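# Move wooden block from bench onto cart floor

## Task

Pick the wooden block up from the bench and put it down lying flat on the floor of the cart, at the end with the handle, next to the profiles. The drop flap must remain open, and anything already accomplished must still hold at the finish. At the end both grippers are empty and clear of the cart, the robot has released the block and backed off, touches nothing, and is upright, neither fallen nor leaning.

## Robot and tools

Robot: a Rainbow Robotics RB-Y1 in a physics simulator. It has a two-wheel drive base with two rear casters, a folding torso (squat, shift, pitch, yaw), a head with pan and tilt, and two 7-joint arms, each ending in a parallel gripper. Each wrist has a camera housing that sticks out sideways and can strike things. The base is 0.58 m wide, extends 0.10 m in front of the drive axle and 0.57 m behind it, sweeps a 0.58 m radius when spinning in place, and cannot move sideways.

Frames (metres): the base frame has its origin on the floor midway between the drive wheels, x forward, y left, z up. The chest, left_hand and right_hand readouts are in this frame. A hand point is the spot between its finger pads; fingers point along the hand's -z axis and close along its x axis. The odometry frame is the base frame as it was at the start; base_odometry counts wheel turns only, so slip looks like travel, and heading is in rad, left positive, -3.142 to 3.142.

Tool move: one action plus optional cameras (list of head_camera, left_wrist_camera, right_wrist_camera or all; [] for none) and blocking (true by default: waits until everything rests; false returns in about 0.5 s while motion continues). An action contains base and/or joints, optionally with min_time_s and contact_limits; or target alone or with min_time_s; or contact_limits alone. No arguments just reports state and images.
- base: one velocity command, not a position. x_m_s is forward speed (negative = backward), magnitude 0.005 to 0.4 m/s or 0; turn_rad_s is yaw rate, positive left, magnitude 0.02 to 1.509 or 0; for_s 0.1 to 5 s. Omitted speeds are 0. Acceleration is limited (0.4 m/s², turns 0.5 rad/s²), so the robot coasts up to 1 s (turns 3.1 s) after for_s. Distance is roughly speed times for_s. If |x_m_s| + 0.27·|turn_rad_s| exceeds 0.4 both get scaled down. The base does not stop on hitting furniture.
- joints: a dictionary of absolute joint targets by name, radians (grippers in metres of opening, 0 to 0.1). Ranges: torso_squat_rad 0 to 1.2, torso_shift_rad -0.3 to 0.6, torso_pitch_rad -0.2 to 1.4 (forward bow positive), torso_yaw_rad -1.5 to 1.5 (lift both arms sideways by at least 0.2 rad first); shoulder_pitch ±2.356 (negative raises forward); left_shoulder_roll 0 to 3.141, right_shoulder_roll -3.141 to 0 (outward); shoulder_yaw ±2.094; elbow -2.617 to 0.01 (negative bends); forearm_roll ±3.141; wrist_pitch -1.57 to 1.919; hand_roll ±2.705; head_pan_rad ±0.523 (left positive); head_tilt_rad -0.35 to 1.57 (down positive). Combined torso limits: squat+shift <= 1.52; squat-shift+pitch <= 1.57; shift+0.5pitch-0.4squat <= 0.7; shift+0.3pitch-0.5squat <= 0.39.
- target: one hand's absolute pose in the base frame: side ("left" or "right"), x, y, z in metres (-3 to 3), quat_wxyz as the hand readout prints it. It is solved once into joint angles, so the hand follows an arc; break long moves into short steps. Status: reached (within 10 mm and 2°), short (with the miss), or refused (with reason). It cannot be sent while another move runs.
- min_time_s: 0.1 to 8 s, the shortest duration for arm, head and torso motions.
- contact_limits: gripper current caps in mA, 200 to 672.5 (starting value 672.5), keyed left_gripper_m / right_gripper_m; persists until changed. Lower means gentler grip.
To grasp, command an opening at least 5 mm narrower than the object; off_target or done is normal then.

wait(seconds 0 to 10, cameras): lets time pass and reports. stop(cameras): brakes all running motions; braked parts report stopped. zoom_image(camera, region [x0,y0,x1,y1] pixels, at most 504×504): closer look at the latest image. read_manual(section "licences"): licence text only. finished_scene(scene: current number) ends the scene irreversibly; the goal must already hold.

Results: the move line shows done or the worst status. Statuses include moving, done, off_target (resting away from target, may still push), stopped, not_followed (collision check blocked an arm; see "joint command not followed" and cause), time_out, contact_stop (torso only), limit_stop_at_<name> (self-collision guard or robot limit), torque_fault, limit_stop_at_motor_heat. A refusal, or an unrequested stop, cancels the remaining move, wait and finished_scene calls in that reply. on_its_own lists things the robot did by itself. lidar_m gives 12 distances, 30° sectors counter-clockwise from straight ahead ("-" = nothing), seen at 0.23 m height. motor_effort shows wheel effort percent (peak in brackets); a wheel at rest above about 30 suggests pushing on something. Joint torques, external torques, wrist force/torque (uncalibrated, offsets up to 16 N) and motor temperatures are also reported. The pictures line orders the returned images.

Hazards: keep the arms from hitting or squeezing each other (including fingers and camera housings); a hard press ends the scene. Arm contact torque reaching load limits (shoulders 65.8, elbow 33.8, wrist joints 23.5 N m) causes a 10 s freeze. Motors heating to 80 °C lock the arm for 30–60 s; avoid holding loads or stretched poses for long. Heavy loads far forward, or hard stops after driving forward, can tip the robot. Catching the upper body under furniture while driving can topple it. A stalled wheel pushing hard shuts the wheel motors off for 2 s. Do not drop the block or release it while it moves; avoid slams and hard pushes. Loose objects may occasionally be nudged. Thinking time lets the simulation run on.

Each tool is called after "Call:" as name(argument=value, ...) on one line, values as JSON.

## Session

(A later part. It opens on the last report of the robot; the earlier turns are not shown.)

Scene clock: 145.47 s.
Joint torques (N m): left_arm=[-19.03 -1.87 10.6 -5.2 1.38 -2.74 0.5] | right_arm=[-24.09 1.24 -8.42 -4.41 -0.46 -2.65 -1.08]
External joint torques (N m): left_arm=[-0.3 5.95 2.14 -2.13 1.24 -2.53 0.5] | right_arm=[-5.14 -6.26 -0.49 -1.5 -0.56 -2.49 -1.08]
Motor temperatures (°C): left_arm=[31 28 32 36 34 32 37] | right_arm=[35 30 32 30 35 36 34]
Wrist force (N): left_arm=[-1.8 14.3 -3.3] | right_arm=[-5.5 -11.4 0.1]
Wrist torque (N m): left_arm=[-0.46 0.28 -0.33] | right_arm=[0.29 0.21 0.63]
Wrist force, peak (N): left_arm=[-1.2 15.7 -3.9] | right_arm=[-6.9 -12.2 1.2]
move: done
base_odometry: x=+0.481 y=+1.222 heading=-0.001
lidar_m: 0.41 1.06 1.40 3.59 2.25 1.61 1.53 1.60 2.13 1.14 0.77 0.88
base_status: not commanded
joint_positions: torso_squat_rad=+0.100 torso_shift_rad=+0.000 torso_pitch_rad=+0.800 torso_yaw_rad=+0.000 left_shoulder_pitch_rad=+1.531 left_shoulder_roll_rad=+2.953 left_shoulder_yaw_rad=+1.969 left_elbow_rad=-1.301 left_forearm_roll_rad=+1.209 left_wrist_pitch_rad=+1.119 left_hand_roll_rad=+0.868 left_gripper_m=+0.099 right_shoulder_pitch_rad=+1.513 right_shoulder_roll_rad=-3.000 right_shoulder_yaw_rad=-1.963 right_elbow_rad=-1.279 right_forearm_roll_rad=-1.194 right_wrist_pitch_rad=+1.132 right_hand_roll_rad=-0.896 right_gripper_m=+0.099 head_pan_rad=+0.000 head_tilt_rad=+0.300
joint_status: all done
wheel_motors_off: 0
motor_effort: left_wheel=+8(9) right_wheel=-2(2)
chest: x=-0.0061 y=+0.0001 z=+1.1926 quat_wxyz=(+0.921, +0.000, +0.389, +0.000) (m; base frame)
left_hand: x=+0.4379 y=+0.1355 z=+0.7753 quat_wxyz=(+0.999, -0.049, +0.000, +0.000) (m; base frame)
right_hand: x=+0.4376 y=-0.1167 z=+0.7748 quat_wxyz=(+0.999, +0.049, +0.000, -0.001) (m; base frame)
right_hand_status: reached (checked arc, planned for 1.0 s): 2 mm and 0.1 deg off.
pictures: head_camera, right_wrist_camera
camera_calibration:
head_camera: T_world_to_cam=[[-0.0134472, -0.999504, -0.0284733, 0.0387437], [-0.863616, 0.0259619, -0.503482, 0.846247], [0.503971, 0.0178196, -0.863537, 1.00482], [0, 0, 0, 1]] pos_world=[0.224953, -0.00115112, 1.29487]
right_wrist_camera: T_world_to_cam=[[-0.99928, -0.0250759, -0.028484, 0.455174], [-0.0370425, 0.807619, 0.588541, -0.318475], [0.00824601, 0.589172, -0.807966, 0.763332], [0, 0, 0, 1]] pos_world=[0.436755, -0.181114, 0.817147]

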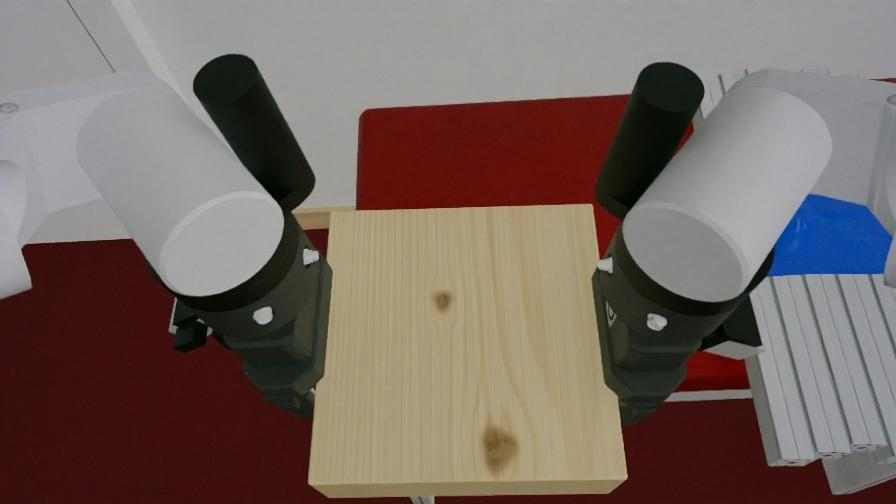

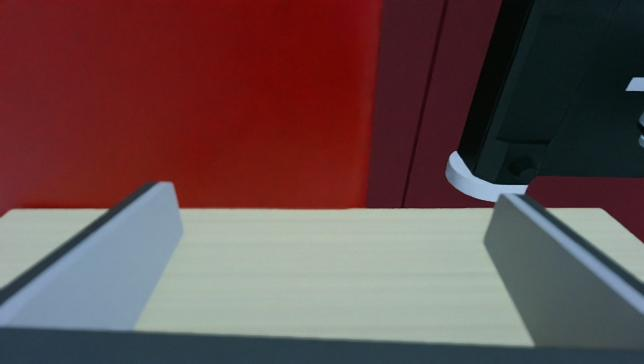

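Call:
move(joints={"left_shoulder_pitch_rad":1.523,"left_shoulder_roll_rad":2.972,"left_shoulder_yaw_rad":1.967,"left_elbow_rad":-1.291,"left_forearm_roll_rad":1.202,"left_wrist_pitch_rad":1.1245,"left_hand_roll_rad":0.88,"right_shoulder_pitch_rad":1.505,"right_shoulder_roll_rad":-3.019,"right_shoulder_yaw_rad":-1.96,"right_elbow_rad":-1.267,"right_forearm_roll_rad":-1.188,"right_wrist_pitch_rad":1.137,"right_hand_roll_rad":-0.907}, min_time_s=1.5)

Scene clock: 149.43 s.
Joint torques (N m): left_arm=[-26.77 13.2 17.01 -10.93 4.43 -9.64 2.89] | right_arm=[-29.75 -12.97 -13.2 -10.66 -3.35 -8.16 -2.6]
External joint torques (N m): left_arm=[-7.91 20.87 8.6 -7.87 4.3 -9.44 2.89] | right_arm=[-10.7 -20.34 -5.33 -7.76 -3.46 -8.02 -2.6]
Motor temperatures (°C): left_arm=[31 28 32 36 34 33 37] | right_arm=[35 30 32 30 35 36 34]
Wrist force (N): left_arm=[-8.6 44.4 7.2] | right_arm=[-10.9 -38.4 7.8]
Wrist torque (N m): left_arm=[-0.95 0.89 -2.41] | right_arm=[0.84 0.54 2.28]
Wrist force, peak (N): left_arm=[-8.2 45.5 6.6] | right_arm=[-10.7 -39.4 8.6]
move: done
base_odometry: x=+0.481 y=+1.222 heading=-0.001
lidar_m: 0.40 1.06 1.40 3.58 2.26 1.60 1.53 1.59 2.14 1.15 0.77 0.89
base_status: not commanded
joint_positions: torso_squat_rad=+0.100 torso_shift_rad=+0.000 torso_pitch_rad=+0.799 torso_yaw_rad=+0.000 left_shoulder_pitch_rad=+1.525 left_shoulder_roll_rad=+2.967 left_shoulder_yaw_rad=+1.965 left_elbow_rad=-1.289 left_forearm_roll_rad=+1.201 left_wrist_pitch_rad=+1.127 left_hand_roll_rad=+0.879 left_gripper_m=+0.099 right_shoulder_pitch_rad=+1.508 right_shoulder_roll_rad=-3.014 right_shoulder_yaw_rad=-1.959 right_elbow_rad=-1.265 right_forearm_roll_rad=-1.187 right_wrist_pitch_rad=+1.139 right_hand_roll_rad=-0.906 right_gripper_m=+0.099 head_pan_rad=+0.000 head_tilt_rad=+0.300
joint_status: all done
wheel_motors_off: 0
motor_effort: left_wheel=+9(10) right_wheel=-1(4)
chest: x=-0.0065 y=+0.0001 z=+1.1928 quat_wxyz=(+0.921, +0.000, +0.389, +0.000) (m; base frame)
left_hand: x=+0.4383 y=+0.1331 z=+0.7746 quat_wxyz=(+0.999, -0.044, +0.000, +0.003) (m; base frame)
right_hand: x=+0.4376 y=-0.1152 z=+0.7737 quat_wxyz=(+0.999, +0.044, +0.001, -0.004) (m; base frame)
pictures: head_camera, left_wrist_camera, right_wrist_camera
camera_calibration:
head_camera: T_world_to_cam=[[-0.0134271, -0.999504, -0.0284798, 0.0387465], [-0.863322, 0.0259582, -0.503986, 0.846501], [0.504475, 0.0178202, -0.863242, 1.00475], [0, 0, 0, 1]] pos_world=[0.224453, -0.00115113, 1.29507]
left_wrist_camera: T_world_to_cam=[[0.999433, 0.0318778, -0.0108485, -0.434448], [0.0327224, -0.843414, 0.536267, -0.288404], [0.0079452, -0.536318, -0.843979, 0.794109], [0, 0, 0, 1]] pos_world=[0.437329, 0.1965, 0.82016]
right_wrist_camera: T_world_to_cam=[[-0.999461, -0.0191337, -0.0266707, 0.454563], [-0.0310647, 0.813822, 0.580284, -0.314526], [0.0106022, 0.5808, -0.813977, 0.764297], [0, 0, 0, 1]] pos_world=[0.436444, -0.179238, 0.816759]

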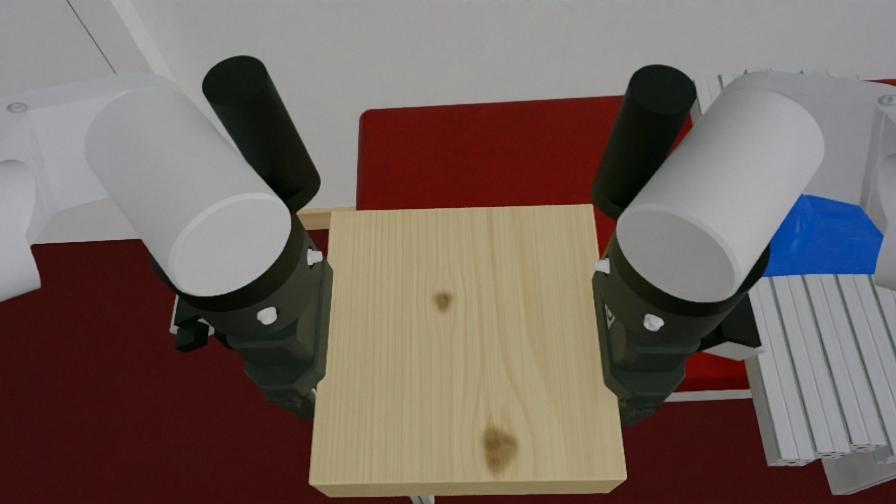

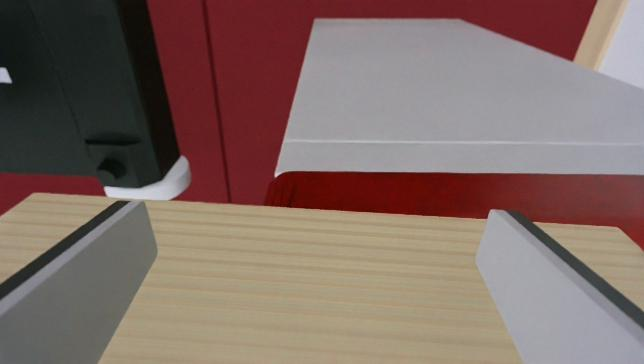

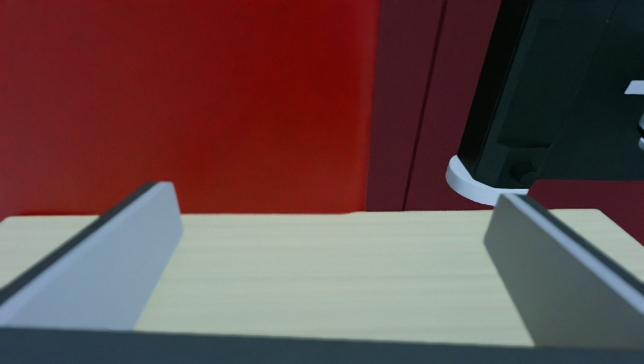

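Call:
move(joints={"left_shoulder_pitch_rad":1.519,"left_shoulder_roll_rad":2.984,"left_shoulder_yaw_rad":1.965,"left_elbow_rad":-1.286,"left_forearm_roll_rad":1.198,"left_wrist_pitch_rad":1.1275,"left_hand_roll_rad":0.887,"right_shoulder_pitch_rad":1.501,"right_shoulder_roll_rad":-3.03,"right_shoulder_yaw_rad":-1.958,"right_elbow_rad":-1.261,"right_forearm_roll_rad":-1.185,"right_wrist_pitch_rad":1.14,"right_hand_roll_rad":-0.913}, min_time_s=1, cameras=[])

Call:
move(joints={"torso_pitch_rad":0.72}, min_time_s=2)

Scene clock: 155.20 s.
Joint torques (N m): left_arm=[-30.52 24.73 21.25 -16.07 7.38 -14.39 4.23] | right_arm=[-34.06 -23.74 -16.84 -15.93 -5.82 -12.25 -3.73]
External joint torques (N m): left_arm=[-11.59 32.29 12.87 -13 7.25 -14.2 4.24] | right_arm=[-14.94 -31.02 -9.01 -13.04 -5.94 -12.12 -3.73]
Motor temperatures (°C): left_arm=[31 28 32 36 34 34 38] | right_arm=[35 30 32 30 36 37 34]
Wrist force (N): left_arm=[-10.6 68.1 14.0] | right_arm=[-13.2 -60.7 12.1]
Wrist torque (N m): left_arm=[-1.41 1.21 -3.76] | right_arm=[1.43 0.72 3.46]
Wrist force, peak (N): left_arm=[-10.6 68.5 14.6] | right_arm=[-14.1 -60.3 13.1]
move: done
base_odometry: x=+0.481 y=+1.222 heading=-0.001
lidar_m: 0.41 1.06 1.41 3.59 2.25 1.61 1.52 1.59 2.12 1.14 0.76 0.88
base_status: not commanded
joint_positions: torso_squat_rad=+0.100 torso_shift_rad=-0.001 torso_pitch_rad=+0.799 torso_yaw_rad=+0.000 left_shoulder_pitch_rad=+1.522 left_shoulder_roll_rad=+2.976 left_shoulder_yaw_rad=+1.962 left_elbow_rad=-1.283 left_forearm_roll_rad=+1.196 left_wrist_pitch_rad=+1.131 left_hand_roll_rad=+0.886 left_gripper_m=+0.099 right_shoulder_pitch_rad=+1.505 right_shoulder_roll_rad=-3.022 right_shoulder_yaw_rad=-1.956 right_elbow_rad=-1.258 right_forearm_roll_rad=-1.184 right_wrist_pitch_rad=+1.143 right_hand_roll_rad=-0.912 right_gripper_m=+0.099 head_pan_rad=+0.000 head_tilt_rad=+0.300
joint_status: all done
wheel_motors_off: 0
motor_effort: left_wheel=+12(12) right_wheel=+1(3)
chest: x=-0.0067 y=+0.0001 z=+1.1928 quat_wxyz=(+0.921, +0.000, +0.389, +0.000) (m; base frame)
left_hand: x=+0.4379 y=+0.1312 z=+0.7739 quat_wxyz=(+0.999, -0.042, +0.000, +0.004) (m; base frame)
right_hand: x=+0.4373 y=-0.1139 z=+0.7730 quat_wxyz=(+0.999, +0.041, +0.001, -0.005) (m; base frame)
pictures: none
No camera images: "cameras" was empty.

Scene clock: 157.47 s.
Joint torques (N m): left_arm=[-31.34 21.15 22.67 -18.56 9.58 -10.99 3.75] | right_arm=[-34.93 -23.07 -18.23 -19.39 -8.5 -9.96 -3.28]
External joint torques (N m): left_arm=[-11.38 29.03 13.84 -15.87 9.56 -10.7 3.76] | right_arm=[-14.8 -30.7 -9.98 -16.86 -8.73 -9.73 -3.28]
Motor temperatures (°C): left_arm=[32 28 32 36 34 34 38] | right_arm=[35 30 32 31 36 38 34]
Wrist force (N): left_arm=[3.2 60.0 -12.2] | right_arm=[-2.0 -58.2 -9.1]
Wrist torque (N m): left_arm=[-0.87 0.05 -3.15] | right_arm=[0.97 -0.26 3.16]
Wrist force, peak (N): left_arm=[-10.8 66.9 14.1] | right_arm=[-13.3 -60.1 12.4]
move: done
base_odometry: x=+0.481 y=+1.222 heading=-0.001
lidar_m: 0.41 1.05 1.39 3.58 2.26 1.61 1.52 1.60 2.13 1.15 0.76 0.88
base_status: not commanded
joint_positions: torso_squat_rad=+0.100 torso_shift_rad=+0.000 torso_pitch_rad=+0.721 torso_yaw_rad=+0.000 left_shoulder_pitch_rad=+1.522 left_shoulder_roll_rad=+2.977 left_shoulder_yaw_rad=+1.962 left_elbow_rad=-1.282 left_forearm_roll_rad=+1.196 left_wrist_pitch_rad=+1.130 left_hand_roll_rad=+0.886 left_gripper_m=+0.099 right_shoulder_pitch_rad=+1.505 right_shoulder_roll_rad=-3.022 right_shoulder_yaw_rad=-1.955 right_elbow_rad=-1.257 right_forearm_roll_rad=-1.183 right_wrist_pitch_rad=+1.142 right_hand_roll_rad=-0.912 right_gripper_m=+0.099 head_pan_rad=+0.000 head_tilt_rad=+0.300
joint_status: all done
wheel_motors_off: 0
motor_effort: left_wheel=+11(13) right_wheel=+0(3)
chest: x=-0.0237 y=+0.0001 z=+1.2095 quat_wxyz=(+0.936, +0.000, +0.353, +0.000) (m; base frame)
left_hand: x=+0.4524 y=+0.1309 z=+0.8263 quat_wxyz=(+0.998, -0.042, -0.039, +0.002) (m; base frame)
right_hand: x=+0.4521 y=-0.1142 z=+0.8255 quat_wxyz=(+0.998, +0.041, -0.038, -0.004) (m; base frame)
pictures: head_camera, left_wrist_camera, right_wrist_camera
camera_calibration:
head_camera: T_world_to_cam=[[-0.0111528, -0.999504, -0.0294459, 0.0402166], [-0.821112, 0.0259599, -0.570176, 0.921174], [0.570658, 0.0178193, -0.820994, 0.978386], [0, 0, 0, 1]] pos_world=[0.198512, -0.00115113, 1.32967]
left_wrist_camera: T_world_to_cam=[[0.997195, 0.0334107, 0.0669806, -0.511412], [-0.00747934, -0.845897, 0.533294, -0.297487], [0.0744764, -0.532299, -0.843274, 0.805296], [0, 0, 0, 1]] pos_world=[0.447776, 0.194102, 0.871988]
right_wrist_camera: T_world_to_cam=[[-0.994434, -0.0163647, -0.104087, 0.532398], [-0.0732486, 0.817477, 0.571284, -0.317986], [0.0757396, 0.575729, -0.814125, 0.775737], [0, 0, 0, 1]] pos_world=[0.447389, -0.177955, 0.868623]

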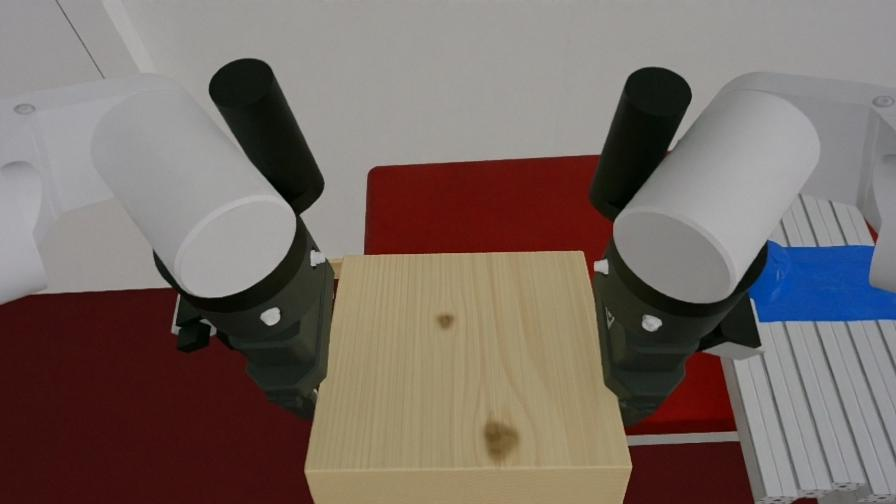

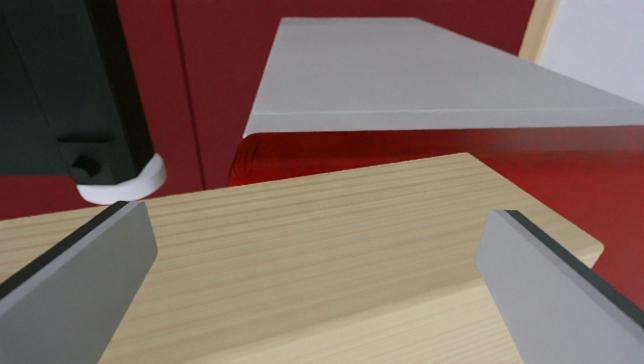

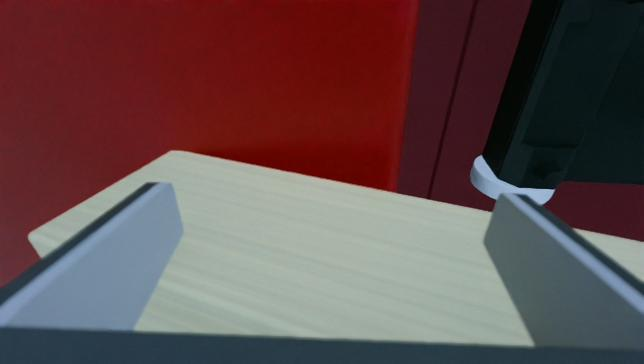

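Call:
move(joints={"torso_pitch_rad":0.8}, min_time_s=4, cameras=["left_wrist_camera"])

Call:
move(joints={"left_shoulder_pitch_rad":1.544,"left_shoulder_roll_rad":2.922,"left_shoulder_yaw_rad":1.975,"left_elbow_rad":-1.317,"left_forearm_roll_rad":1.221,"left_wrist_pitch_rad":1.11,"left_hand_roll_rad":0.848,"right_shoulder_pitch_rad":1.539,"right_shoulder_roll_rad":-2.937,"right_shoulder_yaw_rad":-1.973,"right_elbow_rad":-1.311,"right_forearm_roll_rad":-1.215,"right_wrist_pitch_rad":1.114,"right_hand_roll_rad":-0.858}, min_time_s=2)

Scene clock: 169.30 s.
Joint torques (N m): left_arm=[-29.45 22.23 22.22 -17.61 7.95 -13.65 3.52] | right_arm=[-33.69 -23.73 -17.87 -17.94 -6.73 -12.53 -3.34]
External joint torques (N m): left_arm=[-10.51 29.79 13.84 -14.54 7.83 -13.45 3.53] | right_arm=[-14.57 -31.02 -10.04 -15.05 -6.85 -12.4 -3.34]
Motor temperatures (°C): left_arm=[32 29 32 37 35 35 38] | right_arm=[36 31 32 32 37 39 34]
Wrist force (N): left_arm=[-9.4 65.4 13.4] | right_arm=[-12.9 -61.9 13.6]
Wrist torque (N m): left_arm=[-1.34 1.17 -3.59] | right_arm=[1.38 0.73 3.57]
Wrist force, peak (N): left_arm=[-9.4 65.8 13.5] | right_arm=[-12.9 -62.8 13.9]
move: done
base_odometry: x=+0.481 y=+1.222 heading=-0.001
lidar_m: 0.41 1.07 1.40 3.60 2.25 1.60 1.52 1.58 2.13 1.16 0.76 0.88
base_status: not commanded
joint_positions: torso_squat_rad=+0.100 torso_shift_rad=-0.001 torso_pitch_rad=+0.799 torso_yaw_rad=+0.000 left_shoulder_pitch_rad=+1.522 left_shoulder_roll_rad=+2.977 left_shoulder_yaw_rad=+1.962 left_elbow_rad=-1.282 left_forearm_roll_rad=+1.196 left_wrist_pitch_rad=+1.131 left_hand_roll_rad=+0.886 left_gripper_m=+0.099 right_shoulder_pitch_rad=+1.505 right_shoulder_roll_rad=-3.022 right_shoulder_yaw_rad=-1.955 right_elbow_rad=-1.257 right_forearm_roll_rad=-1.183 right_wrist_pitch_rad=+1.143 right_hand_roll_rad=-0.912 right_gripper_m=+0.099 head_pan_rad=+0.000 head_tilt_rad=+0.300
joint_status: all done
wheel_motors_off: 0
motor_effort: left_wheel=+10(11) right_wheel=+1(2)
chest: x=-0.0068 y=+0.0001 z=+1.1929 quat_wxyz=(+0.921, +0.000, +0.389, +0.000) (m; base frame)
left_hand: x=+0.4380 y=+0.1309 z=+0.7740 quat_wxyz=(+0.999, -0.042, +0.000, +0.004) (m; base frame)
right_hand: x=+0.4374 y=-0.1142 z=+0.7731 quat_wxyz=(+0.999, +0.041, +0.001, -0.005) (m; base frame)
pictures: left_wrist_camera
camera_calibration:
left_wrist_camera: T_world_to_cam=[[0.999381, 0.0332994, -0.0113372, -0.433829], [0.0342241, -0.845954, 0.532157, -0.287043], [0.00812978, -0.532215, -0.84657, 0.793815], [0, 0, 0, 1]] pos_world=[0.436931, 0.194102, 0.819854]

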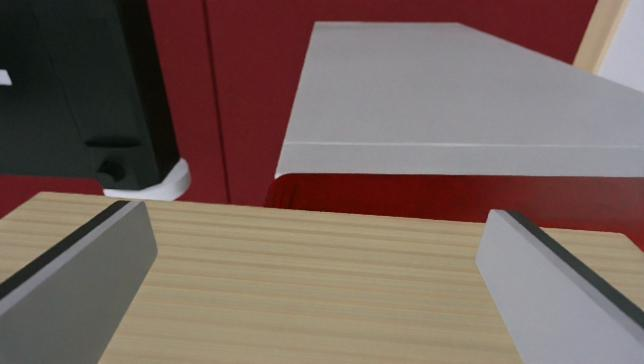

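Scene clock: 171.60 s.
Joint torques (N m): left_arm=[-16.65 -9.31 11.13 -3.67 0.34 -0.8 -0.28] | right_arm=[-17.29 11.83 -9.28 -3.62 -0.41 -0.35 0.24]
External joint torques (N m): left_arm=[1.83 -1.08 2.61 -0.68 0.2 -0.59 -0.28] | right_arm=[1.13 3.49 -1.22 -0.87 -0.51 -0.18 0.24]
Motor temperatures (°C): left_arm=[32 29 32 37 35 35 38] | right_arm=[36 31 32 32 37 39 34]
Wrist force (N): left_arm=[1.2 1.6 -7.7] | right_arm=[-0.2 0.5 -4.9]
Wrist torque (N m): left_arm=[-0.27 0.24 0.10] | right_arm=[-0.05 0.06 -0.09]
Wrist force, peak (N): left_arm=[-8.3 66.5 12.7] | right_arm=[-12.8 -63.9 13.6]
move: done
base_odometry: x=+0.481 y=+1.222 heading=-0.001
lidar_m: 0.41 1.05 1.40 3.60 2.25 1.60 1.53 1.58 2.12 1.14 0.77 0.88
base_status: not commanded
joint_positions: torso_squat_rad=+0.100 torso_shift_rad=+0.000 torso_pitch_rad=+0.800 torso_yaw_rad=+0.000 left_shoulder_pitch_rad=+1.544 left_shoulder_roll_rad=+2.922 left_shoulder_yaw_rad=+1.975 left_elbow_rad=-1.317 left_forearm_roll_rad=+1.221 left_wrist_pitch_rad=+1.110 left_hand_roll_rad=+0.848 left_gripper_m=+0.099 right_shoulder_pitch_rad=+1.539 right_shoulder_roll_rad=-2.938 right_shoulder_yaw_rad=-1.973 right_elbow_rad=-1.311 right_forearm_roll_rad=-1.215 right_wrist_pitch_rad=+1.114 right_hand_roll_rad=-0.858 right_gripper_m=+0.099 head_pan_rad=+0.000 head_tilt_rad=+0.300
joint_status: all done
wheel_motors_off: 0
motor_effort: left_wheel=+10(12) right_wheel=+0(3)
chest: x=-0.0062 y=+0.0001 z=+1.1926 quat_wxyz=(+0.921, +0.000, +0.389, +0.000) (m; base frame)
left_hand: x=+0.4378 y=+0.1462 z=+0.7764 quat_wxyz=(+0.999, -0.051, -0.001, -0.001) (m; base frame)
right_hand: x=+0.4373 y=-0.1399 z=+0.7757 quat_wxyz=(+0.999, +0.051, +0.000, +0.001) (m; base frame)
pictures: head_camera, left_wrist_camera, right_wrist_camera
camera_calibration:
head_camera: T_world_to_cam=[[-0.0134434, -0.999504, -0.0284767, 0.0387459], [-0.863547, 0.0259628, -0.503599, 0.846297], [0.504089, 0.0178209, -0.863468, 1.00475], [0, 0, 0, 1]] pos_world=[0.224853, -0.00115112, 1.29487]
left_wrist_camera: T_world_to_cam=[[0.999643, 0.0248317, -0.00988786, -0.434162], [0.0261942, -0.836616, 0.547163, -0.284997], [0.00531464, -0.547227, -0.836967, 0.799945], [0, 0, 0, 1]] pos_world=[0.437221, 0.210099, 0.821175]
right_wrist_camera: T_world_to_cam=[[-0.99918, -0.0274558, -0.029745, 0.454916], [-0.0397362, 0.805434, 0.591352, -0.301568], [0.00772156, 0.592049, -0.805865, 0.776776], [0, 0, 0, 1]] pos_world=[0.436562, -0.204506, 0.817841]

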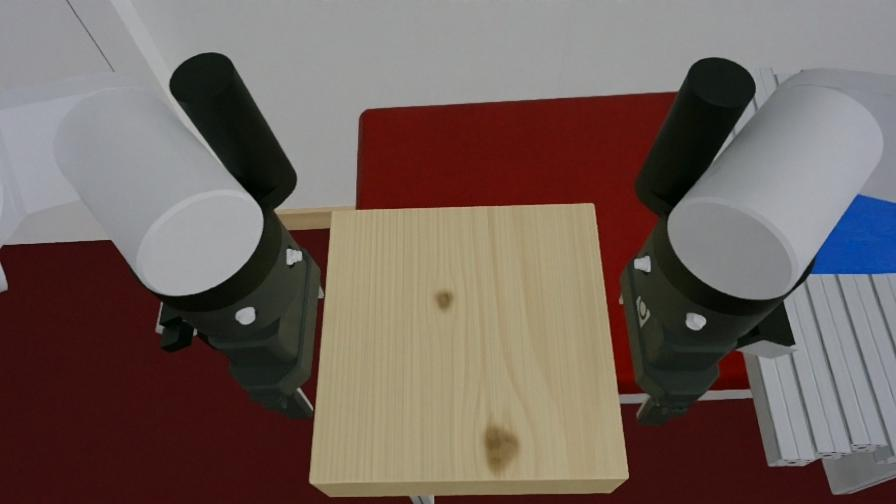

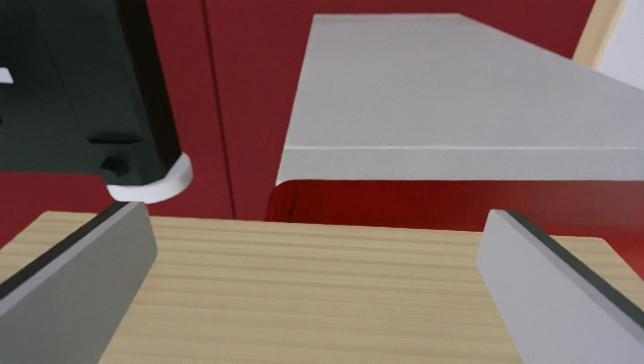

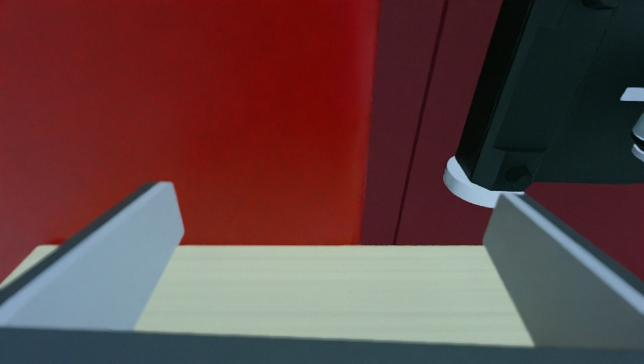

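Call:
move(joints={"left_shoulder_pitch_rad":1.523,"left_shoulder_roll_rad":2.972,"left_shoulder_yaw_rad":1.967,"left_elbow_rad":-1.291,"left_forearm_roll_rad":1.202,"left_wrist_pitch_rad":1.1245,"left_hand_roll_rad":0.845,"right_shoulder_pitch_rad":1.505,"right_shoulder_roll_rad":-3.019,"right_shoulder_yaw_rad":-1.96,"right_elbow_rad":-1.267,"right_forearm_roll_rad":-1.188,"right_wrist_pitch_rad":1.137,"right_hand_roll_rad":-0.872}, min_time_s=2.5, cameras=[])

Scene clock: 175.80 s.
Joint torques (N m): left_arm=[-24.35 14.24 12.32 -14.48 3.85 -6.08 -2.39] | right_arm=[-28.51 -17.77 -10.06 -15.51 -3.13 -6.75 1.64]
External joint torques (N m): left_arm=[-5.47 21.92 3.9 -11.41 3.73 -5.88 -2.39] | right_arm=[-9.44 -25.17 -2.18 -12.62 -3.25 -6.61 1.64]
Motor temperatures (°C): left_arm=[32 29 32 37 35 35 38] | right_arm=[36 31 32 32 37 39 34]
Wrist force (N): left_arm=[-0.7 37.8 1.6] | right_arm=[-7.4 -38.8 7.5]
Wrist torque (N m): left_arm=[-1.00 -0.29 2.11] | right_arm=[0.90 -0.74 -2.14]
Wrist force, peak (N): left_arm=[-0.3 39.0 2.0] | right_arm=[-7.2 -39.0 7.6]
move: done
base_odometry: x=+0.481 y=+1.222 heading=-0.001
lidar_m: 0.42 1.05 1.40 3.59 2.27 1.60 1.53 1.60 2.13 1.15 0.76 0.87
base_status: not commanded
joint_positions: torso_squat_rad=+0.100 torso_shift_rad=+0.000 torso_pitch_rad=+0.799 torso_yaw_rad=+0.000 left_shoulder_pitch_rad=+1.525 left_shoulder_roll_rad=+2.966 left_shoulder_yaw_rad=+1.966 left_elbow_rad=-1.288 left_forearm_roll_rad=+1.201 left_wrist_pitch_rad=+1.126 left_hand_roll_rad=+0.846 left_gripper_m=+0.099 right_shoulder_pitch_rad=+1.507 right_shoulder_roll_rad=-3.012 right_shoulder_yaw_rad=-1.959 right_elbow_rad=-1.264 right_forearm_roll_rad=-1.187 right_wrist_pitch_rad=+1.139 right_hand_roll_rad=-0.872 right_gripper_m=+0.099 head_pan_rad=+0.000 head_tilt_rad=+0.300
joint_status: all done
wheel_motors_off: 0
motor_effort: left_wheel=+10(11) right_wheel=+0(3)
chest: x=-0.0063 y=+0.0001 z=+1.1927 quat_wxyz=(+0.921, +0.000, +0.389, +0.000) (m; base frame)
left_hand: x=+0.4393 y=+0.1330 z=+0.7749 quat_wxyz=(+0.999, -0.045, -0.002, -0.013) (m; base frame)
right_hand: x=+0.4385 y=-0.1161 z=+0.7739 quat_wxyz=(+0.999, +0.044, +0.000, +0.012) (m; base frame)
pictures: none
No camera images: "cameras" was empty.

Call:
move(joints={"left_shoulder_pitch_rad":1.519,"left_shoulder_roll_rad":2.984,"left_shoulder_yaw_rad":1.965,"left_elbow_rad":-1.286,"left_forearm_roll_rad":1.198,"left_wrist_pitch_rad":1.1275,"left_hand_roll_rad":0.865,"right_shoulder_pitch_rad":1.501,"right_shoulder_roll_rad":-3.03,"right_shoulder_yaw_rad":-1.958,"right_elbow_rad":-1.261,"right_forearm_roll_rad":-1.185,"right_wrist_pitch_rad":1.14,"right_hand_roll_rad":-0.892}, min_time_s=1, cameras=[])

Scene clock: 178.67 s.
Joint torques (N m): left_arm=[-25.62 23.93 13.11 -19.9 5.77 -8.72 -2.59] | right_arm=[-31.11 -26.49 -12.05 -19.56 -4.62 -9.69 1.72]
External joint torques (N m): left_arm=[-6.66 31.49 4.72 -16.83 5.65 -8.52 -2.59] | right_arm=[-11.97 -33.79 -4.21 -16.67 -4.75 -9.55 1.72]
Motor temperatures (°C): left_arm=[32 29 32 37 35 35 38] | right_arm=[36 31 32 32 37 39 34]
Wrist force (N): left_arm=[1.4 53.3 8.2] | right_arm=[-10.6 -53.9 14.1]
Wrist torque (N m): left_arm=[-1.25 -0.46 2.90] | right_arm=[1.20 -0.98 -2.06]
Wrist force, peak (N): left_arm=[1.0 54.5 6.7] | right_arm=[-11.0 -54.1 13.8]
move: done
base_odometry: x=+0.481 y=+1.222 heading=-0.001
lidar_m: 0.41 1.07 1.40 3.60 2.27 1.63 1.52 1.60 2.14 1.14 0.75 0.87
base_status: not commanded
joint_positions: torso_squat_rad=+0.100 torso_shift_rad=+0.000 torso_pitch_rad=+0.799 torso_yaw_rad=+0.000 left_shoulder_pitch_rad=+1.521 left_shoulder_roll_rad=+2.976 left_shoulder_yaw_rad=+1.964 left_elbow_rad=-1.282 left_forearm_roll_rad=+1.197 left_wrist_pitch_rad=+1.130 left_hand_roll_rad=+0.866 left_gripper_m=+0.099 right_shoulder_pitch_rad=+1.504 right_shoulder_roll_rad=-3.021 right_shoulder_yaw_rad=-1.957 right_elbow_rad=-1.257 right_forearm_roll_rad=-1.184 right_wrist_pitch_rad=+1.142 right_hand_roll_rad=-0.892 right_gripper_m=+0.099 head_pan_rad=+0.000 head_tilt_rad=+0.300
joint_status: all done
wheel_motors_off: 0
motor_effort: left_wheel=+10(10) right_wheel=+0(2)
chest: x=-0.0066 y=+0.0001 z=+1.1928 quat_wxyz=(+0.921, +0.000, +0.389, +0.000) (m; base frame)
left_hand: x=+0.4393 y=+0.1304 z=+0.7747 quat_wxyz=(+0.999, -0.043, -0.002, -0.006) (m; base frame)
right_hand: x=+0.4384 y=-0.1141 z=+0.7735 quat_wxyz=(+0.999, +0.042, +0.000, +0.004) (m; base frame)
pictures: none
No camera images: "cameras" was empty.

Call:
move(joints={"left_hand_roll_rad":0.882,"right_hand_roll_rad":-0.902}, cameras=[])

Scene clock: 179.70 s.
Joint torques (N m): left_arm=[-27.42 22.01 19.57 -18.43 8.24 -11.33 3.03] | right_arm=[-31.75 -24.63 -17.11 -18.65 -6.84 -11.32 -2.99]
External joint torques (N m): left_arm=[-8.48 29.57 11.18 -15.37 8.13 -11.09 3.03] | right_arm=[-12.64 -31.96 -9.25 -15.78 -6.97 -11.18 -2.98]
Motor temperatures (°C): left_arm=[32 29 32 37 35 35 38] | right_arm=[36 31 32 32 37 39 34]
Wrist force (N): left_arm=[-1.4 60.6 2.7] | right_arm=[-9.2 -58.0 4.4]
Wrist torque (N m): left_arm=[-1.29 0.76 -3.26] | right_arm=[1.11 0.32 3.33]
Wrist force, peak (N): left_arm=[-2.6 61.9 2.5] | right_arm=[-10.3 -59.3 4.6]
move: done
base_odometry: x=+0.481 y=+1.222 heading=-0.001
lidar_m: 0.40 1.05 1.40 3.59 2.26 1.62 1.53 1.60 2.13 1.14 0.76 0.88
base_status: not commanded
joint_positions: torso_squat_rad=+0.100 torso_shift_rad=+0.000 torso_pitch_rad=+0.799 torso_yaw_rad=+0.000 left_shoulder_pitch_rad=+1.521 left_shoulder_roll_rad=+2.977 left_shoulder_yaw_rad=+1.963 left_elbow_rad=-1.282 left_forearm_roll_rad=+1.196 left_wrist_pitch_rad=+1.130 left_hand_roll_rad=+0.881 left_gripper_m=+0.099 right_shoulder_pitch_rad=+1.504 right_shoulder_roll_rad=-3.022 right_shoulder_yaw_rad=-1.956 right_elbow_rad=-1.257 right_forearm_roll_rad=-1.183 right_wrist_pitch_rad=+1.143 right_hand_roll_rad=-0.901 right_gripper_m=+0.099 head_pan_rad=+0.000 head_tilt_rad=+0.300
joint_status: all done
wheel_motors_off: 0
motor_effort: left_wheel=+10(11) right_wheel=+2(3)
chest: x=-0.0064 y=+0.0001 z=+1.1927 quat_wxyz=(+0.921, +0.000, +0.389, +0.000) (m; base frame)
left_hand: x=+0.4385 y=+0.1306 z=+0.7738 quat_wxyz=(+0.999, -0.043, +0.000, +0.001) (m; base frame)
right_hand: x=+0.4378 y=-0.1141 z=+0.7728 quat_wxyz=(+0.999, +0.041, +0.001, +0.000) (m; base frame)
pictures: none
No camera images: "cameras" was empty.

Call:
move(joints={"left_hand_roll_rad":0.872,"right_hand_roll_rad":-0.896}, cameras=[])

Call:
move(joints={"left_hand_roll_rad":0.868,"right_hand_roll_rad":-0.893}, cameras=[])

Scene clock: 181.97 s.
Joint torques (N m): left_arm=[-27.55 21.64 19.09 -18.85 6.66 -10.72 -0.34] | right_arm=[-31.88 -23.64 -17.45 -18.84 -5.75 -10.75 -0.4]
External joint torques (N m): left_arm=[-8.61 29.19 10.7 -15.78 6.53 -10.52 -0.34] | right_arm=[-12.76 -30.93 -9.62 -15.95 -5.87 -10.62 -0.4]
Motor temperatures (°C): left_arm=[32 29 32 37 35 35 38] | right_arm=[36 31 32 32 37 39 34]
Wrist force (N): left_arm=[-0.3 55.6 1.1] | right_arm=[-10.3 -54.1 2.8]
Wrist torque (N m): left_arm=[-1.30 0.71 0.60] | right_arm=[1.03 -0.23 -0.03]
Wrist force, peak (N): left_arm=[-1.0 60.8 2.4] | right_arm=[-8.9 -58.6 4.2]
move: done
base_odometry: x=+0.481 y=+1.222 heading=-0.001
lidar_m: 0.41 1.06 1.40 3.60 2.25 1.60 1.53 1.58 2.13 1.14 0.76 0.88
base_status: not commanded
joint_positions: torso_squat_rad=+0.100 torso_shift_rad=+0.000 torso_pitch_rad=+0.799 torso_yaw_rad=+0.000 left_shoulder_pitch_rad=+1.521 left_shoulder_roll_rad=+2.977 left_shoulder_yaw_rad=+1.963 left_elbow_rad=-1.282 left_forearm_roll_rad=+1.196 left_wrist_pitch_rad=+1.130 left_hand_roll_rad=+0.872 left_gripper_m=+0.099 right_shoulder_pitch_rad=+1.504 right_shoulder_roll_rad=-3.022 right_shoulder_yaw_rad=-1.956 right_elbow_rad=-1.257 right_forearm_roll_rad=-1.184 right_wrist_pitch_rad=+1.143 right_hand_roll_rad=-0.896 right_gripper_m=+0.099 head_pan_rad=+0.000 head_tilt_rad=+0.300
joint_status: all done
wheel_motors_off: 0
motor_effort: left_wheel=+9(10) right_wheel=+1(4)
chest: x=-0.0064 y=+0.0001 z=+1.1927 quat_wxyz=(+0.921, +0.000, +0.389, +0.000) (m; base frame)
left_hand: x=+0.4385 y=+0.1305 z=+0.7738 quat_wxyz=(+0.999, -0.043, +0.000, -0.003) (m; base frame)
right_hand: x=+0.4378 y=-0.1140 z=+0.7728 quat_wxyz=(+0.999, +0.041, +0.001, +0.003) (m; base frame)
pictures: none
No camera images: "cameras" was empty.

Scene clock: 182.33 s.
Joint torques (N m): left_arm=[-27.67 21.84 17.77 -20.06 6.41 -9.69 -1.98] | right_arm=[-32.32 -23.79 -16.98 -20.47 -5.03 -10.13 1.5]
External joint torques (N m): left_arm=[-8.73 29.39 9.39 -16.98 6.29 -9.5 -1.98] | right_arm=[-13.2 -31.08 -9.16 -17.58 -5.15 -10 1.5]
Motor temperatures (°C): left_arm=[32 29 32 37 35 35 38] | right_arm=[36 31 32 32 37 39 34]
Wrist force (N): left_arm=[1.8 53.2 -0.3] | right_arm=[-7.3 -52.3 1.0]
Wrist torque (N m): left_arm=[-1.28 0.19 2.37] | right_arm=[0.97 -0.08 -1.93]
Wrist force, peak (N): left_arm=[-0.9 55.9 1.0] | right_arm=[-10.6 -53.9 3.1]
move: done
base_odometry: x=+0.481 y=+1.222 heading=-0.001
lidar_m: 0.41 1.05 1.40 3.59 2.27 1.62 1.52 1.60 2.12 1.14 0.75 0.87
base_status: not commanded
joint_positions: torso_squat_rad=+0.100 torso_shift_rad=+0.000 torso_pitch_rad=+0.799 torso_yaw_rad=+0.000 left_shoulder_pitch_rad=+1.521 left_shoulder_roll_rad=+2.977 left_shoulder_yaw_rad=+1.963 left_elbow_rad=-1.282 left_forearm_roll_rad=+1.196 left_wrist_pitch_rad=+1.130 left_hand_roll_rad=+0.868 left_gripper_m=+0.099 right_shoulder_pitch_rad=+1.504 right_shoulder_roll_rad=-3.022 right_shoulder_yaw_rad=-1.956 right_elbow_rad=-1.257 right_forearm_roll_rad=-1.184 right_wrist_pitch_rad=+1.142 right_hand_roll_rad=-0.893 right_gripper_m=+0.099 head_pan_rad=+0.000 head_tilt_rad=+0.300
joint_status: all done
wheel_motors_off: 0
motor_effort: left_wheel=+9(10) right_wheel=+3(3)
chest: x=-0.0063 y=+0.0001 z=+1.1927 quat_wxyz=(+0.921, +0.000, +0.389, +0.000) (m; base frame)
left_hand: x=+0.4387 y=+0.1304 z=+0.7738 quat_wxyz=(+0.999, -0.043, -0.001, -0.005) (m; base frame)
right_hand: x=+0.4378 y=-0.1141 z=+0.7727 quat_wxyz=(+0.999, +0.041, +0.001, +0.004) (m; base frame)
pictures: none
No camera images: "cameras" was empty.

Call:
move(joints={"left_hand_roll_rad":0.874,"right_hand_roll_rad":-0.898}, cameras=[])

Call:
move(joints={"torso_pitch_rad":0.74}, min_time_s=2)

Scene clock: 183.70 s.
Joint torques (N m): left_arm=[-27.47 21.67 18.11 -19.46 7.68 -9.79 1.25] | right_arm=[-32.47 -23.84 -16.97 -19.64 -6.22 -10.27 -1.41]
External joint torques (N m): left_arm=[-8.53 29.22 9.73 -16.39 7.56 -9.59 1.25] | right_arm=[-13.36 -31.13 -9.15 -16.75 -6.35 -10.13 -1.41]
Motor temperatures (°C): left_arm=[32 29 32 37 35 35 38] | right_arm=[36 31 32 32 37 39 34]
Wrist force (N): left_arm=[1.6 57.4 -0.4] | right_arm=[-6.3 -55.1 1.9]
Wrist torque (N m): left_arm=[-1.36 0.26 -1.43] | right_arm=[1.02 0.21 1.64]
Wrist force, peak (N): left_arm=[1.6 57.6 -0.4] | right_arm=[-6.6 -55.4 1.2]
move: done
base_odometry: x=+0.481 y=+1.222 heading=-0.001
lidar_m: 0.41 1.07 1.41 3.59 2.26 1.61 1.53 1.61 2.13 1.14 0.76 0.88
base_status: not commanded
joint_positions: torso_squat_rad=+0.100 torso_shift_rad=+0.000 torso_pitch_rad=+0.799 torso_yaw_rad=+0.000 left_shoulder_pitch_rad=+1.521 left_shoulder_roll_rad=+2.977 left_shoulder_yaw_rad=+1.963 left_elbow_rad=-1.282 left_forearm_roll_rad=+1.196 left_wrist_pitch_rad=+1.130 left_hand_roll_rad=+0.874 left_gripper_m=+0.099 right_shoulder_pitch_rad=+1.504 right_shoulder_roll_rad=-3.022 right_shoulder_yaw_rad=-1.956 right_elbow_rad=-1.257 right_forearm_roll_rad=-1.183 right_wrist_pitch_rad=+1.143 right_hand_roll_rad=-0.898 right_gripper_m=+0.099 head_pan_rad=+0.000 head_tilt_rad=+0.300
joint_status: all done
wheel_motors_off: 0
motor_effort: left_wheel=+9(10) right_wheel=+2(4)
chest: x=-0.0063 y=+0.0001 z=+1.1927 quat_wxyz=(+0.921, +0.000, +0.389, +0.000) (m; base frame)
left_hand: x=+0.4387 y=+0.1305 z=+0.7738 quat_wxyz=(+0.999, -0.043, -0.001, -0.002) (m; base frame)
right_hand: x=+0.4379 y=-0.1141 z=+0.7727 quat_wxyz=(+0.999, +0.041, +0.001, +0.002) (m; base frame)
pictures: none
No camera images: "cameras" was empty.

Scene clock: 185.97 s.
Joint torques (N m): left_arm=[-30.12 20.14 20.1 -19.2 7.69 -9.94 1.13] | right_arm=[-36.02 -21.69 -18.48 -19.52 -6.6 -9.9 -1.41]
External joint torques (N m): left_arm=[-10.41 27.93 11.38 -16.41 7.65 -9.67 1.13] | right_arm=[-16.15 -29.23 -10.35 -16.9 -6.8 -9.7 -1.41]
Motor temperatures (°C): left_arm=[32 29 32 37 35 35 38] | right_arm=[36 31 32 32 37 39 34]
Wrist force (N): left_arm=[2.9 54.9 -12.3] | right_arm=[-4.1 -53.2 -14.4]
Wrist torque (N m): left_arm=[-1.07 0.31 -1.08] | right_arm=[0.76 0.05 1.35]
Wrist force, peak (N): left_arm=[3.4 55.9 -12.7] | right_arm=[-6.3 -55.3 1.9]
move: done
base_odometry: x=+0.481 y=+1.222 heading=-0.001
lidar_m: 0.41 1.06 1.40 3.59 2.26 1.60 1.53 1.59 2.14 1.15 0.76 0.88
base_status: not commanded
joint_positions: torso_squat_rad=+0.100 torso_shift_rad=+0.000 torso_pitch_rad=+0.741 torso_yaw_rad=+0.000 left_shoulder_pitch_rad=+1.522 left_shoulder_roll_rad=+2.977 left_shoulder_yaw_rad=+1.962 left_elbow_rad=-1.282 left_forearm_roll_rad=+1.196 left_wrist_pitch_rad=+1.130 left_hand_roll_rad=+0.874 left_gripper_m=+0.099 right_shoulder_pitch_rad=+1.505 right_shoulder_roll_rad=-3.022 right_shoulder_yaw_rad=-1.955 right_elbow_rad=-1.257 right_forearm_roll_rad=-1.183 right_wrist_pitch_rad=+1.142 right_hand_roll_rad=-0.898 right_gripper_m=+0.099 head_pan_rad=+0.000 head_tilt_rad=+0.300
joint_status: all done
wheel_motors_off: 0
motor_effort: left_wheel=+9(10) right_wheel=+3(4)
chest: x=-0.0190 y=+0.0001 z=+1.2053 quat_wxyz=(+0.932, +0.000, +0.362, +0.000) (m; base frame)
left_hand: x=+0.4494 y=+0.1305 z=+0.8128 quat_wxyz=(+0.999, -0.043, -0.029, -0.004) (m; base frame)
right_hand: x=+0.4486 y=-0.1141 z=+0.8116 quat_wxyz=(+0.999, +0.041, -0.028, +0.003) (m; base frame)
pictures: head_camera, left_wrist_camera, right_wrist_camera
camera_calibration:
head_camera: T_world_to_cam=[[-0.0118033, -0.999506, -0.0291329, 0.0397597], [-0.832477, 0.0259624, -0.55345, 0.902281], [0.553933, 0.01772, -0.832372, 0.985638], [0, 0, 0, 1]] pos_world=[0.20562, -0.00115087, 1.32094]
left_wrist_camera: T_world_to_cam=[[0.998624, 0.021255, 0.0479349, -0.491105], [-0.00761904, -0.845642, 0.533696, -0.290968], [0.0518794, -0.533327, -0.844317, 0.804999], [0, 0, 0, 1]] pos_world=[0.446449, 0.193712, 0.858504]
right_wrist_camera: T_world_to_cam=[[-0.995962, -0.0308221, -0.0843152, 0.510508], [-0.0737214, 0.816757, 0.572253, -0.31113], [0.051227, 0.576158, -0.815731, 0.776963], [0, 0, 0, 1]] pos_world=[0.445709, -0.177801, 0.854882]

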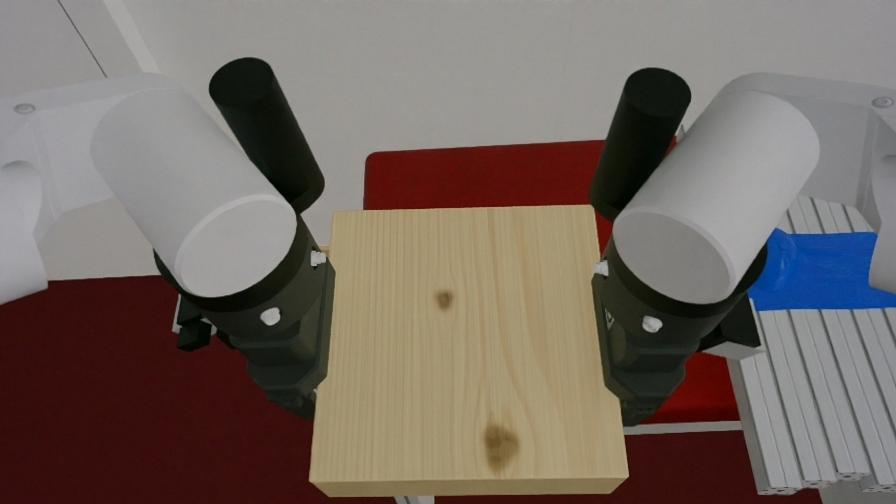

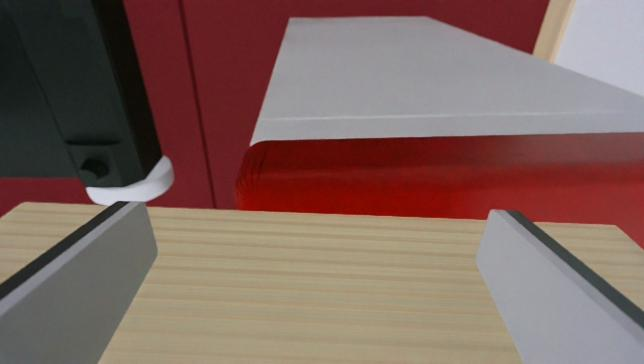

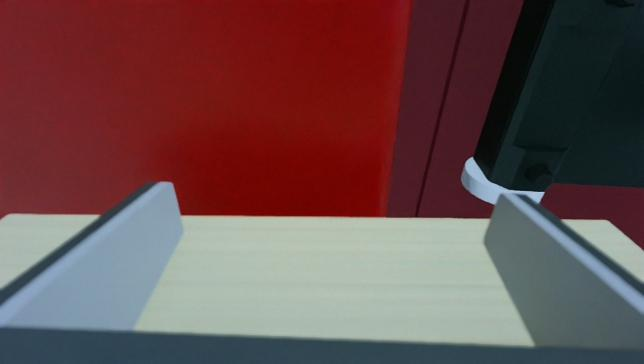

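Call:
move(base={"x_m_s":-0.15,"for_s":2.9}, cameras=[])

Call:
move(base={"turn_rad_s":-0.32,"for_s":4.9}, cameras=["head_camera"])

Call:
move(base={"x_m_s":0.2,"for_s":4.9}, cameras=["head_camera"])

Scene clock: 191.90 s.
Joint torques (N m): left_arm=[-31.18 19.8 20.86 -19.19 7.79 -9.94 1.15] | right_arm=[-37.24 -21.01 -19.05 -20.07 -6.76 -9.82 -1.42]
External joint torques (N m): left_arm=[-11.47 27.59 12.15 -16.4 7.75 -9.67 1.15] | right_arm=[-17.37 -28.55 -10.92 -17.44 -6.97 -9.62 -1.42]
Motor temperatures (°C): left_arm=[32 29 32 37 36 35 38] | right_arm=[36 31 32 33 37 40 34]
Wrist force (N): left_arm=[3.2 54.8 -12.7] | right_arm=[-3.2 -52.7 -14.4]
Wrist torque (N m): left_arm=[-1.11 0.41 -1.00] | right_arm=[0.70 0.10 1.25]
Wrist force, peak (N): left_arm=[3.0 55.9 -13.0] | right_arm=[-3.8 -53.5 -15.1]
move: done
base_odometry: x=+0.046 y=+1.222 heading=-0.001
lidar_m: 0.85 1.49 1.99 4.38 1.60 1.15 1.10 1.15 1.53 3.88 1.33 1.08
base_status: done (sent for 2.9 of 2.9 s)
joint_positions: torso_squat_rad=+0.100 torso_shift_rad=+0.000 torso_pitch_rad=+0.741 torso_yaw_rad=+0.000 left_shoulder_pitch_rad=+1.522 left_shoulder_roll_rad=+2.977 left_shoulder_yaw_rad=+1.962 left_elbow_rad=-1.282 left_forearm_roll_rad=+1.196 left_wrist_pitch_rad=+1.130 left_hand_roll_rad=+0.874 left_gripper_m=+0.099 right_shoulder_pitch_rad=+1.505 right_shoulder_roll_rad=-3.023 right_shoulder_yaw_rad=-1.955 right_elbow_rad=-1.257 right_forearm_roll_rad=-1.183 right_wrist_pitch_rad=+1.142 right_hand_roll_rad=-0.898 right_gripper_m=+0.099 head_pan_rad=+0.000 head_tilt_rad=+0.300
joint_status: not commanded
wheel_motors_off: 0
motor_effort: left_wheel=+7(45) right_wheel=-5(18)
chest: x=-0.0189 y=+0.0001 z=+1.2053 quat_wxyz=(+0.932, +0.000, +0.362, +0.000) (m; base frame)
left_hand: x=+0.4493 y=+0.1305 z=+0.8126 quat_wxyz=(+0.999, -0.043, -0.029, -0.004) (m; base frame)
right_hand: x=+0.4485 y=-0.1141 z=+0.8114 quat_wxyz=(+0.999, +0.041, -0.028, +0.003) (m; base frame)
pictures: none
No camera images: "cameras" was empty.

Scene clock: 197.80 s.
Joint torques (N m): left_arm=[-31.13 19.41 20.75 -19.19 7.85 -9.87 1.17] | right_arm=[-37.36 -20.78 -18.86 -20.06 -6.76 -9.88 -1.26]
External joint torques (N m): left_arm=[-11.42 27.19 12.04 -16.4 7.8 -9.6 1.17] | right_arm=[-17.49 -28.32 -10.73 -17.43 -6.97 -9.68 -1.26]
Motor temperatures (°C): left_arm=[33 29 32 38 36 36 38] | right_arm=[37 31 32 33 37 40 34]
Wrist force (N): left_arm=[3.3 54.4 -13.1] | right_arm=[-4.1 -53.1 -15.6]
Wrist torque (N m): left_arm=[-1.04 0.43 -0.94] | right_arm=[0.73 0.06 1.26]
Wrist force, peak (N): left_arm=[2.8 56.0 -12.4] | right_arm=[-4.4 -54.1 -14.9]
move: done
base_odometry: x=+0.046 y=+1.222 heading=-1.568
lidar_m: 3.73 1.32 1.08 0.83 1.50 1.99 4.38 1.64 1.18 1.11 1.12 1.51
base_status: done (sent for 4.9 of 4.9 s)
joint_positions: torso_squat_rad=+0.100 torso_shift_rad=+0.000 torso_pitch_rad=+0.741 torso_yaw_rad=+0.000 left_shoulder_pitch_rad=+1.522 left_shoulder_roll_rad=+2.977 left_shoulder_yaw_rad=+1.962 left_elbow_rad=-1.282 left_forearm_roll_rad=+1.196 left_wrist_pitch_rad=+1.130 left_hand_roll_rad=+0.874 left_gripper_m=+0.099 right_shoulder_pitch_rad=+1.505 right_shoulder_roll_rad=-3.023 right_shoulder_yaw_rad=-1.955 right_elbow_rad=-1.257 right_forearm_roll_rad=-1.183 right_wrist_pitch_rad=+1.142 right_hand_roll_rad=-0.898 right_gripper_m=+0.099 head_pan_rad=+0.000 head_tilt_rad=+0.300
joint_status: not commanded
wheel_motors_off: 0
motor_effort: left_wheel=+17(40) right_wheel=-3(26)
chest: x=-0.0189 y=+0.0001 z=+1.2053 quat_wxyz=(+0.932, +0.000, +0.362, +0.000) (m; base frame)
left_hand: x=+0.4493 y=+0.1304 z=+0.8126 quat_wxyz=(+0.999, -0.043, -0.029, -0.004) (m; base frame)
right_hand: x=+0.4485 y=-0.1141 z=+0.8114 quat_wxyz=(+0.999, +0.041, -0.028, +0.003) (m; base frame)
pictures: head_camera
camera_calibration:
head_camera: T_world_to_cam=[[-0.0117492, -0.999504, -0.0292169, 0.0397605], [-0.832479, 0.0259639, -0.553448, 0.902364], [0.553932, 0.0178199, -0.832371, 0.985582], [0, 0, 0, 1]] pos_world=[0.20572, -0.00125112, 1.32094]

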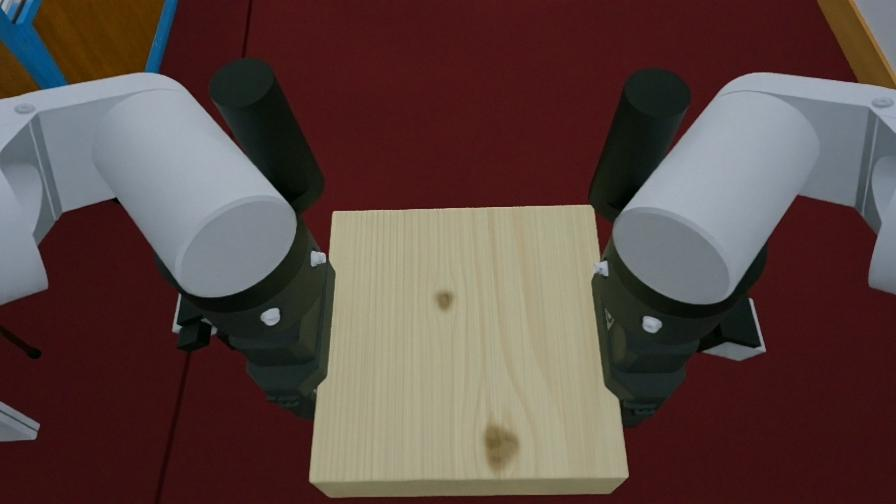

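Scene clock: 203.57 s.
Joint torques (N m): left_arm=[-31.06 19.16 20.71 -19.31 7.85 -9.81 1.13] | right_arm=[-37.6 -20.89 -19.45 -20.44 -6.81 -9.73 -1.33]
External joint torques (N m): left_arm=[-11.36 26.95 12 -16.51 7.8 -9.54 1.13] | right_arm=[-17.73 -28.43 -11.32 -17.81 -7.01 -9.53 -1.34]
Motor temperatures (°C): left_arm=[33 29 32 38 36 36 38] | right_arm=[37 31 32 33 37 40 34]
Wrist force (N): left_arm=[3.3 55.0 -12.5] | right_arm=[-4.5 -53.3 -15.2]
Wrist torque (N m): left_arm=[-1.06 0.42 -0.90] | right_arm=[0.76 -0.03 1.18]
Wrist force, peak (N): left_arm=[2.8 55.9 -12.4] | right_arm=[-3.9 -53.8 -14.9]
move: done
base_odometry: x=+0.048 y=+0.242 heading=-1.568
lidar_m: 3.61 1.09 0.76 0.73 0.93 1.35 4.92 1.59 1.14 1.07 1.09 1.46
base_status: done (sent for 4.9 of 4.9 s)
joint_positions: torso_squat_rad=+0.100 torso_shift_rad=+0.000 torso_pitch_rad=+0.741 torso_yaw_rad=+0.000 left_shoulder_pitch_rad=+1.522 left_shoulder_roll_rad=+2.977 left_shoulder_yaw_rad=+1.962 left_elbow_rad=-1.282 left_forearm_roll_rad=+1.196 left_wrist_pitch_rad=+1.130 left_hand_roll_rad=+0.874 left_gripper_m=+0.099 right_shoulder_pitch_rad=+1.505 right_shoulder_roll_rad=-3.023 right_shoulder_yaw_rad=-1.955 right_elbow_rad=-1.257 right_forearm_roll_rad=-1.183 right_wrist_pitch_rad=+1.142 right_hand_roll_rad=-0.898 right_gripper_m=+0.099 head_pan_rad=+0.000 head_tilt_rad=+0.300
joint_status: not commanded
wheel_motors_off: 0
motor_effort: left_wheel=+0(46) right_wheel=+0(30)
chest: x=-0.0189 y=+0.0001 z=+1.2053 quat_wxyz=(+0.932, +0.000, +0.362, +0.000) (m; base frame)
left_hand: x=+0.4493 y=+0.1304 z=+0.8126 quat_wxyz=(+0.999, -0.043, -0.029, -0.004) (m; base frame)
right_hand: x=+0.4485 y=-0.1141 z=+0.8113 quat_wxyz=(+0.999, +0.041, -0.028, +0.003) (m; base frame)
pictures: head_camera
camera_calibration:
head_camera: T_world_to_cam=[[-0.0117498, -0.999504, -0.0292119, 0.0397551], [-0.832555, 0.0259591, -0.553333, 0.902312], [0.553817, 0.0178189, -0.832448, 0.985652], [0, 0, 0, 1]] pos_world=[0.20582, -0.00125113, 1.32094]

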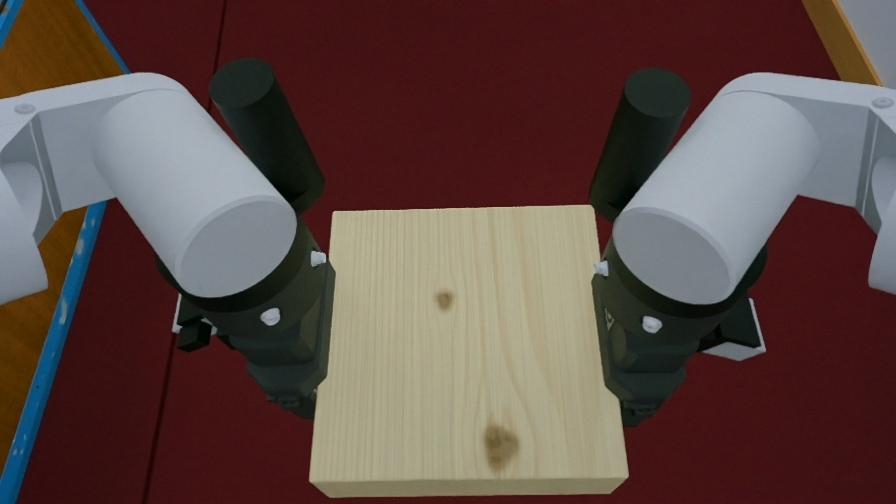

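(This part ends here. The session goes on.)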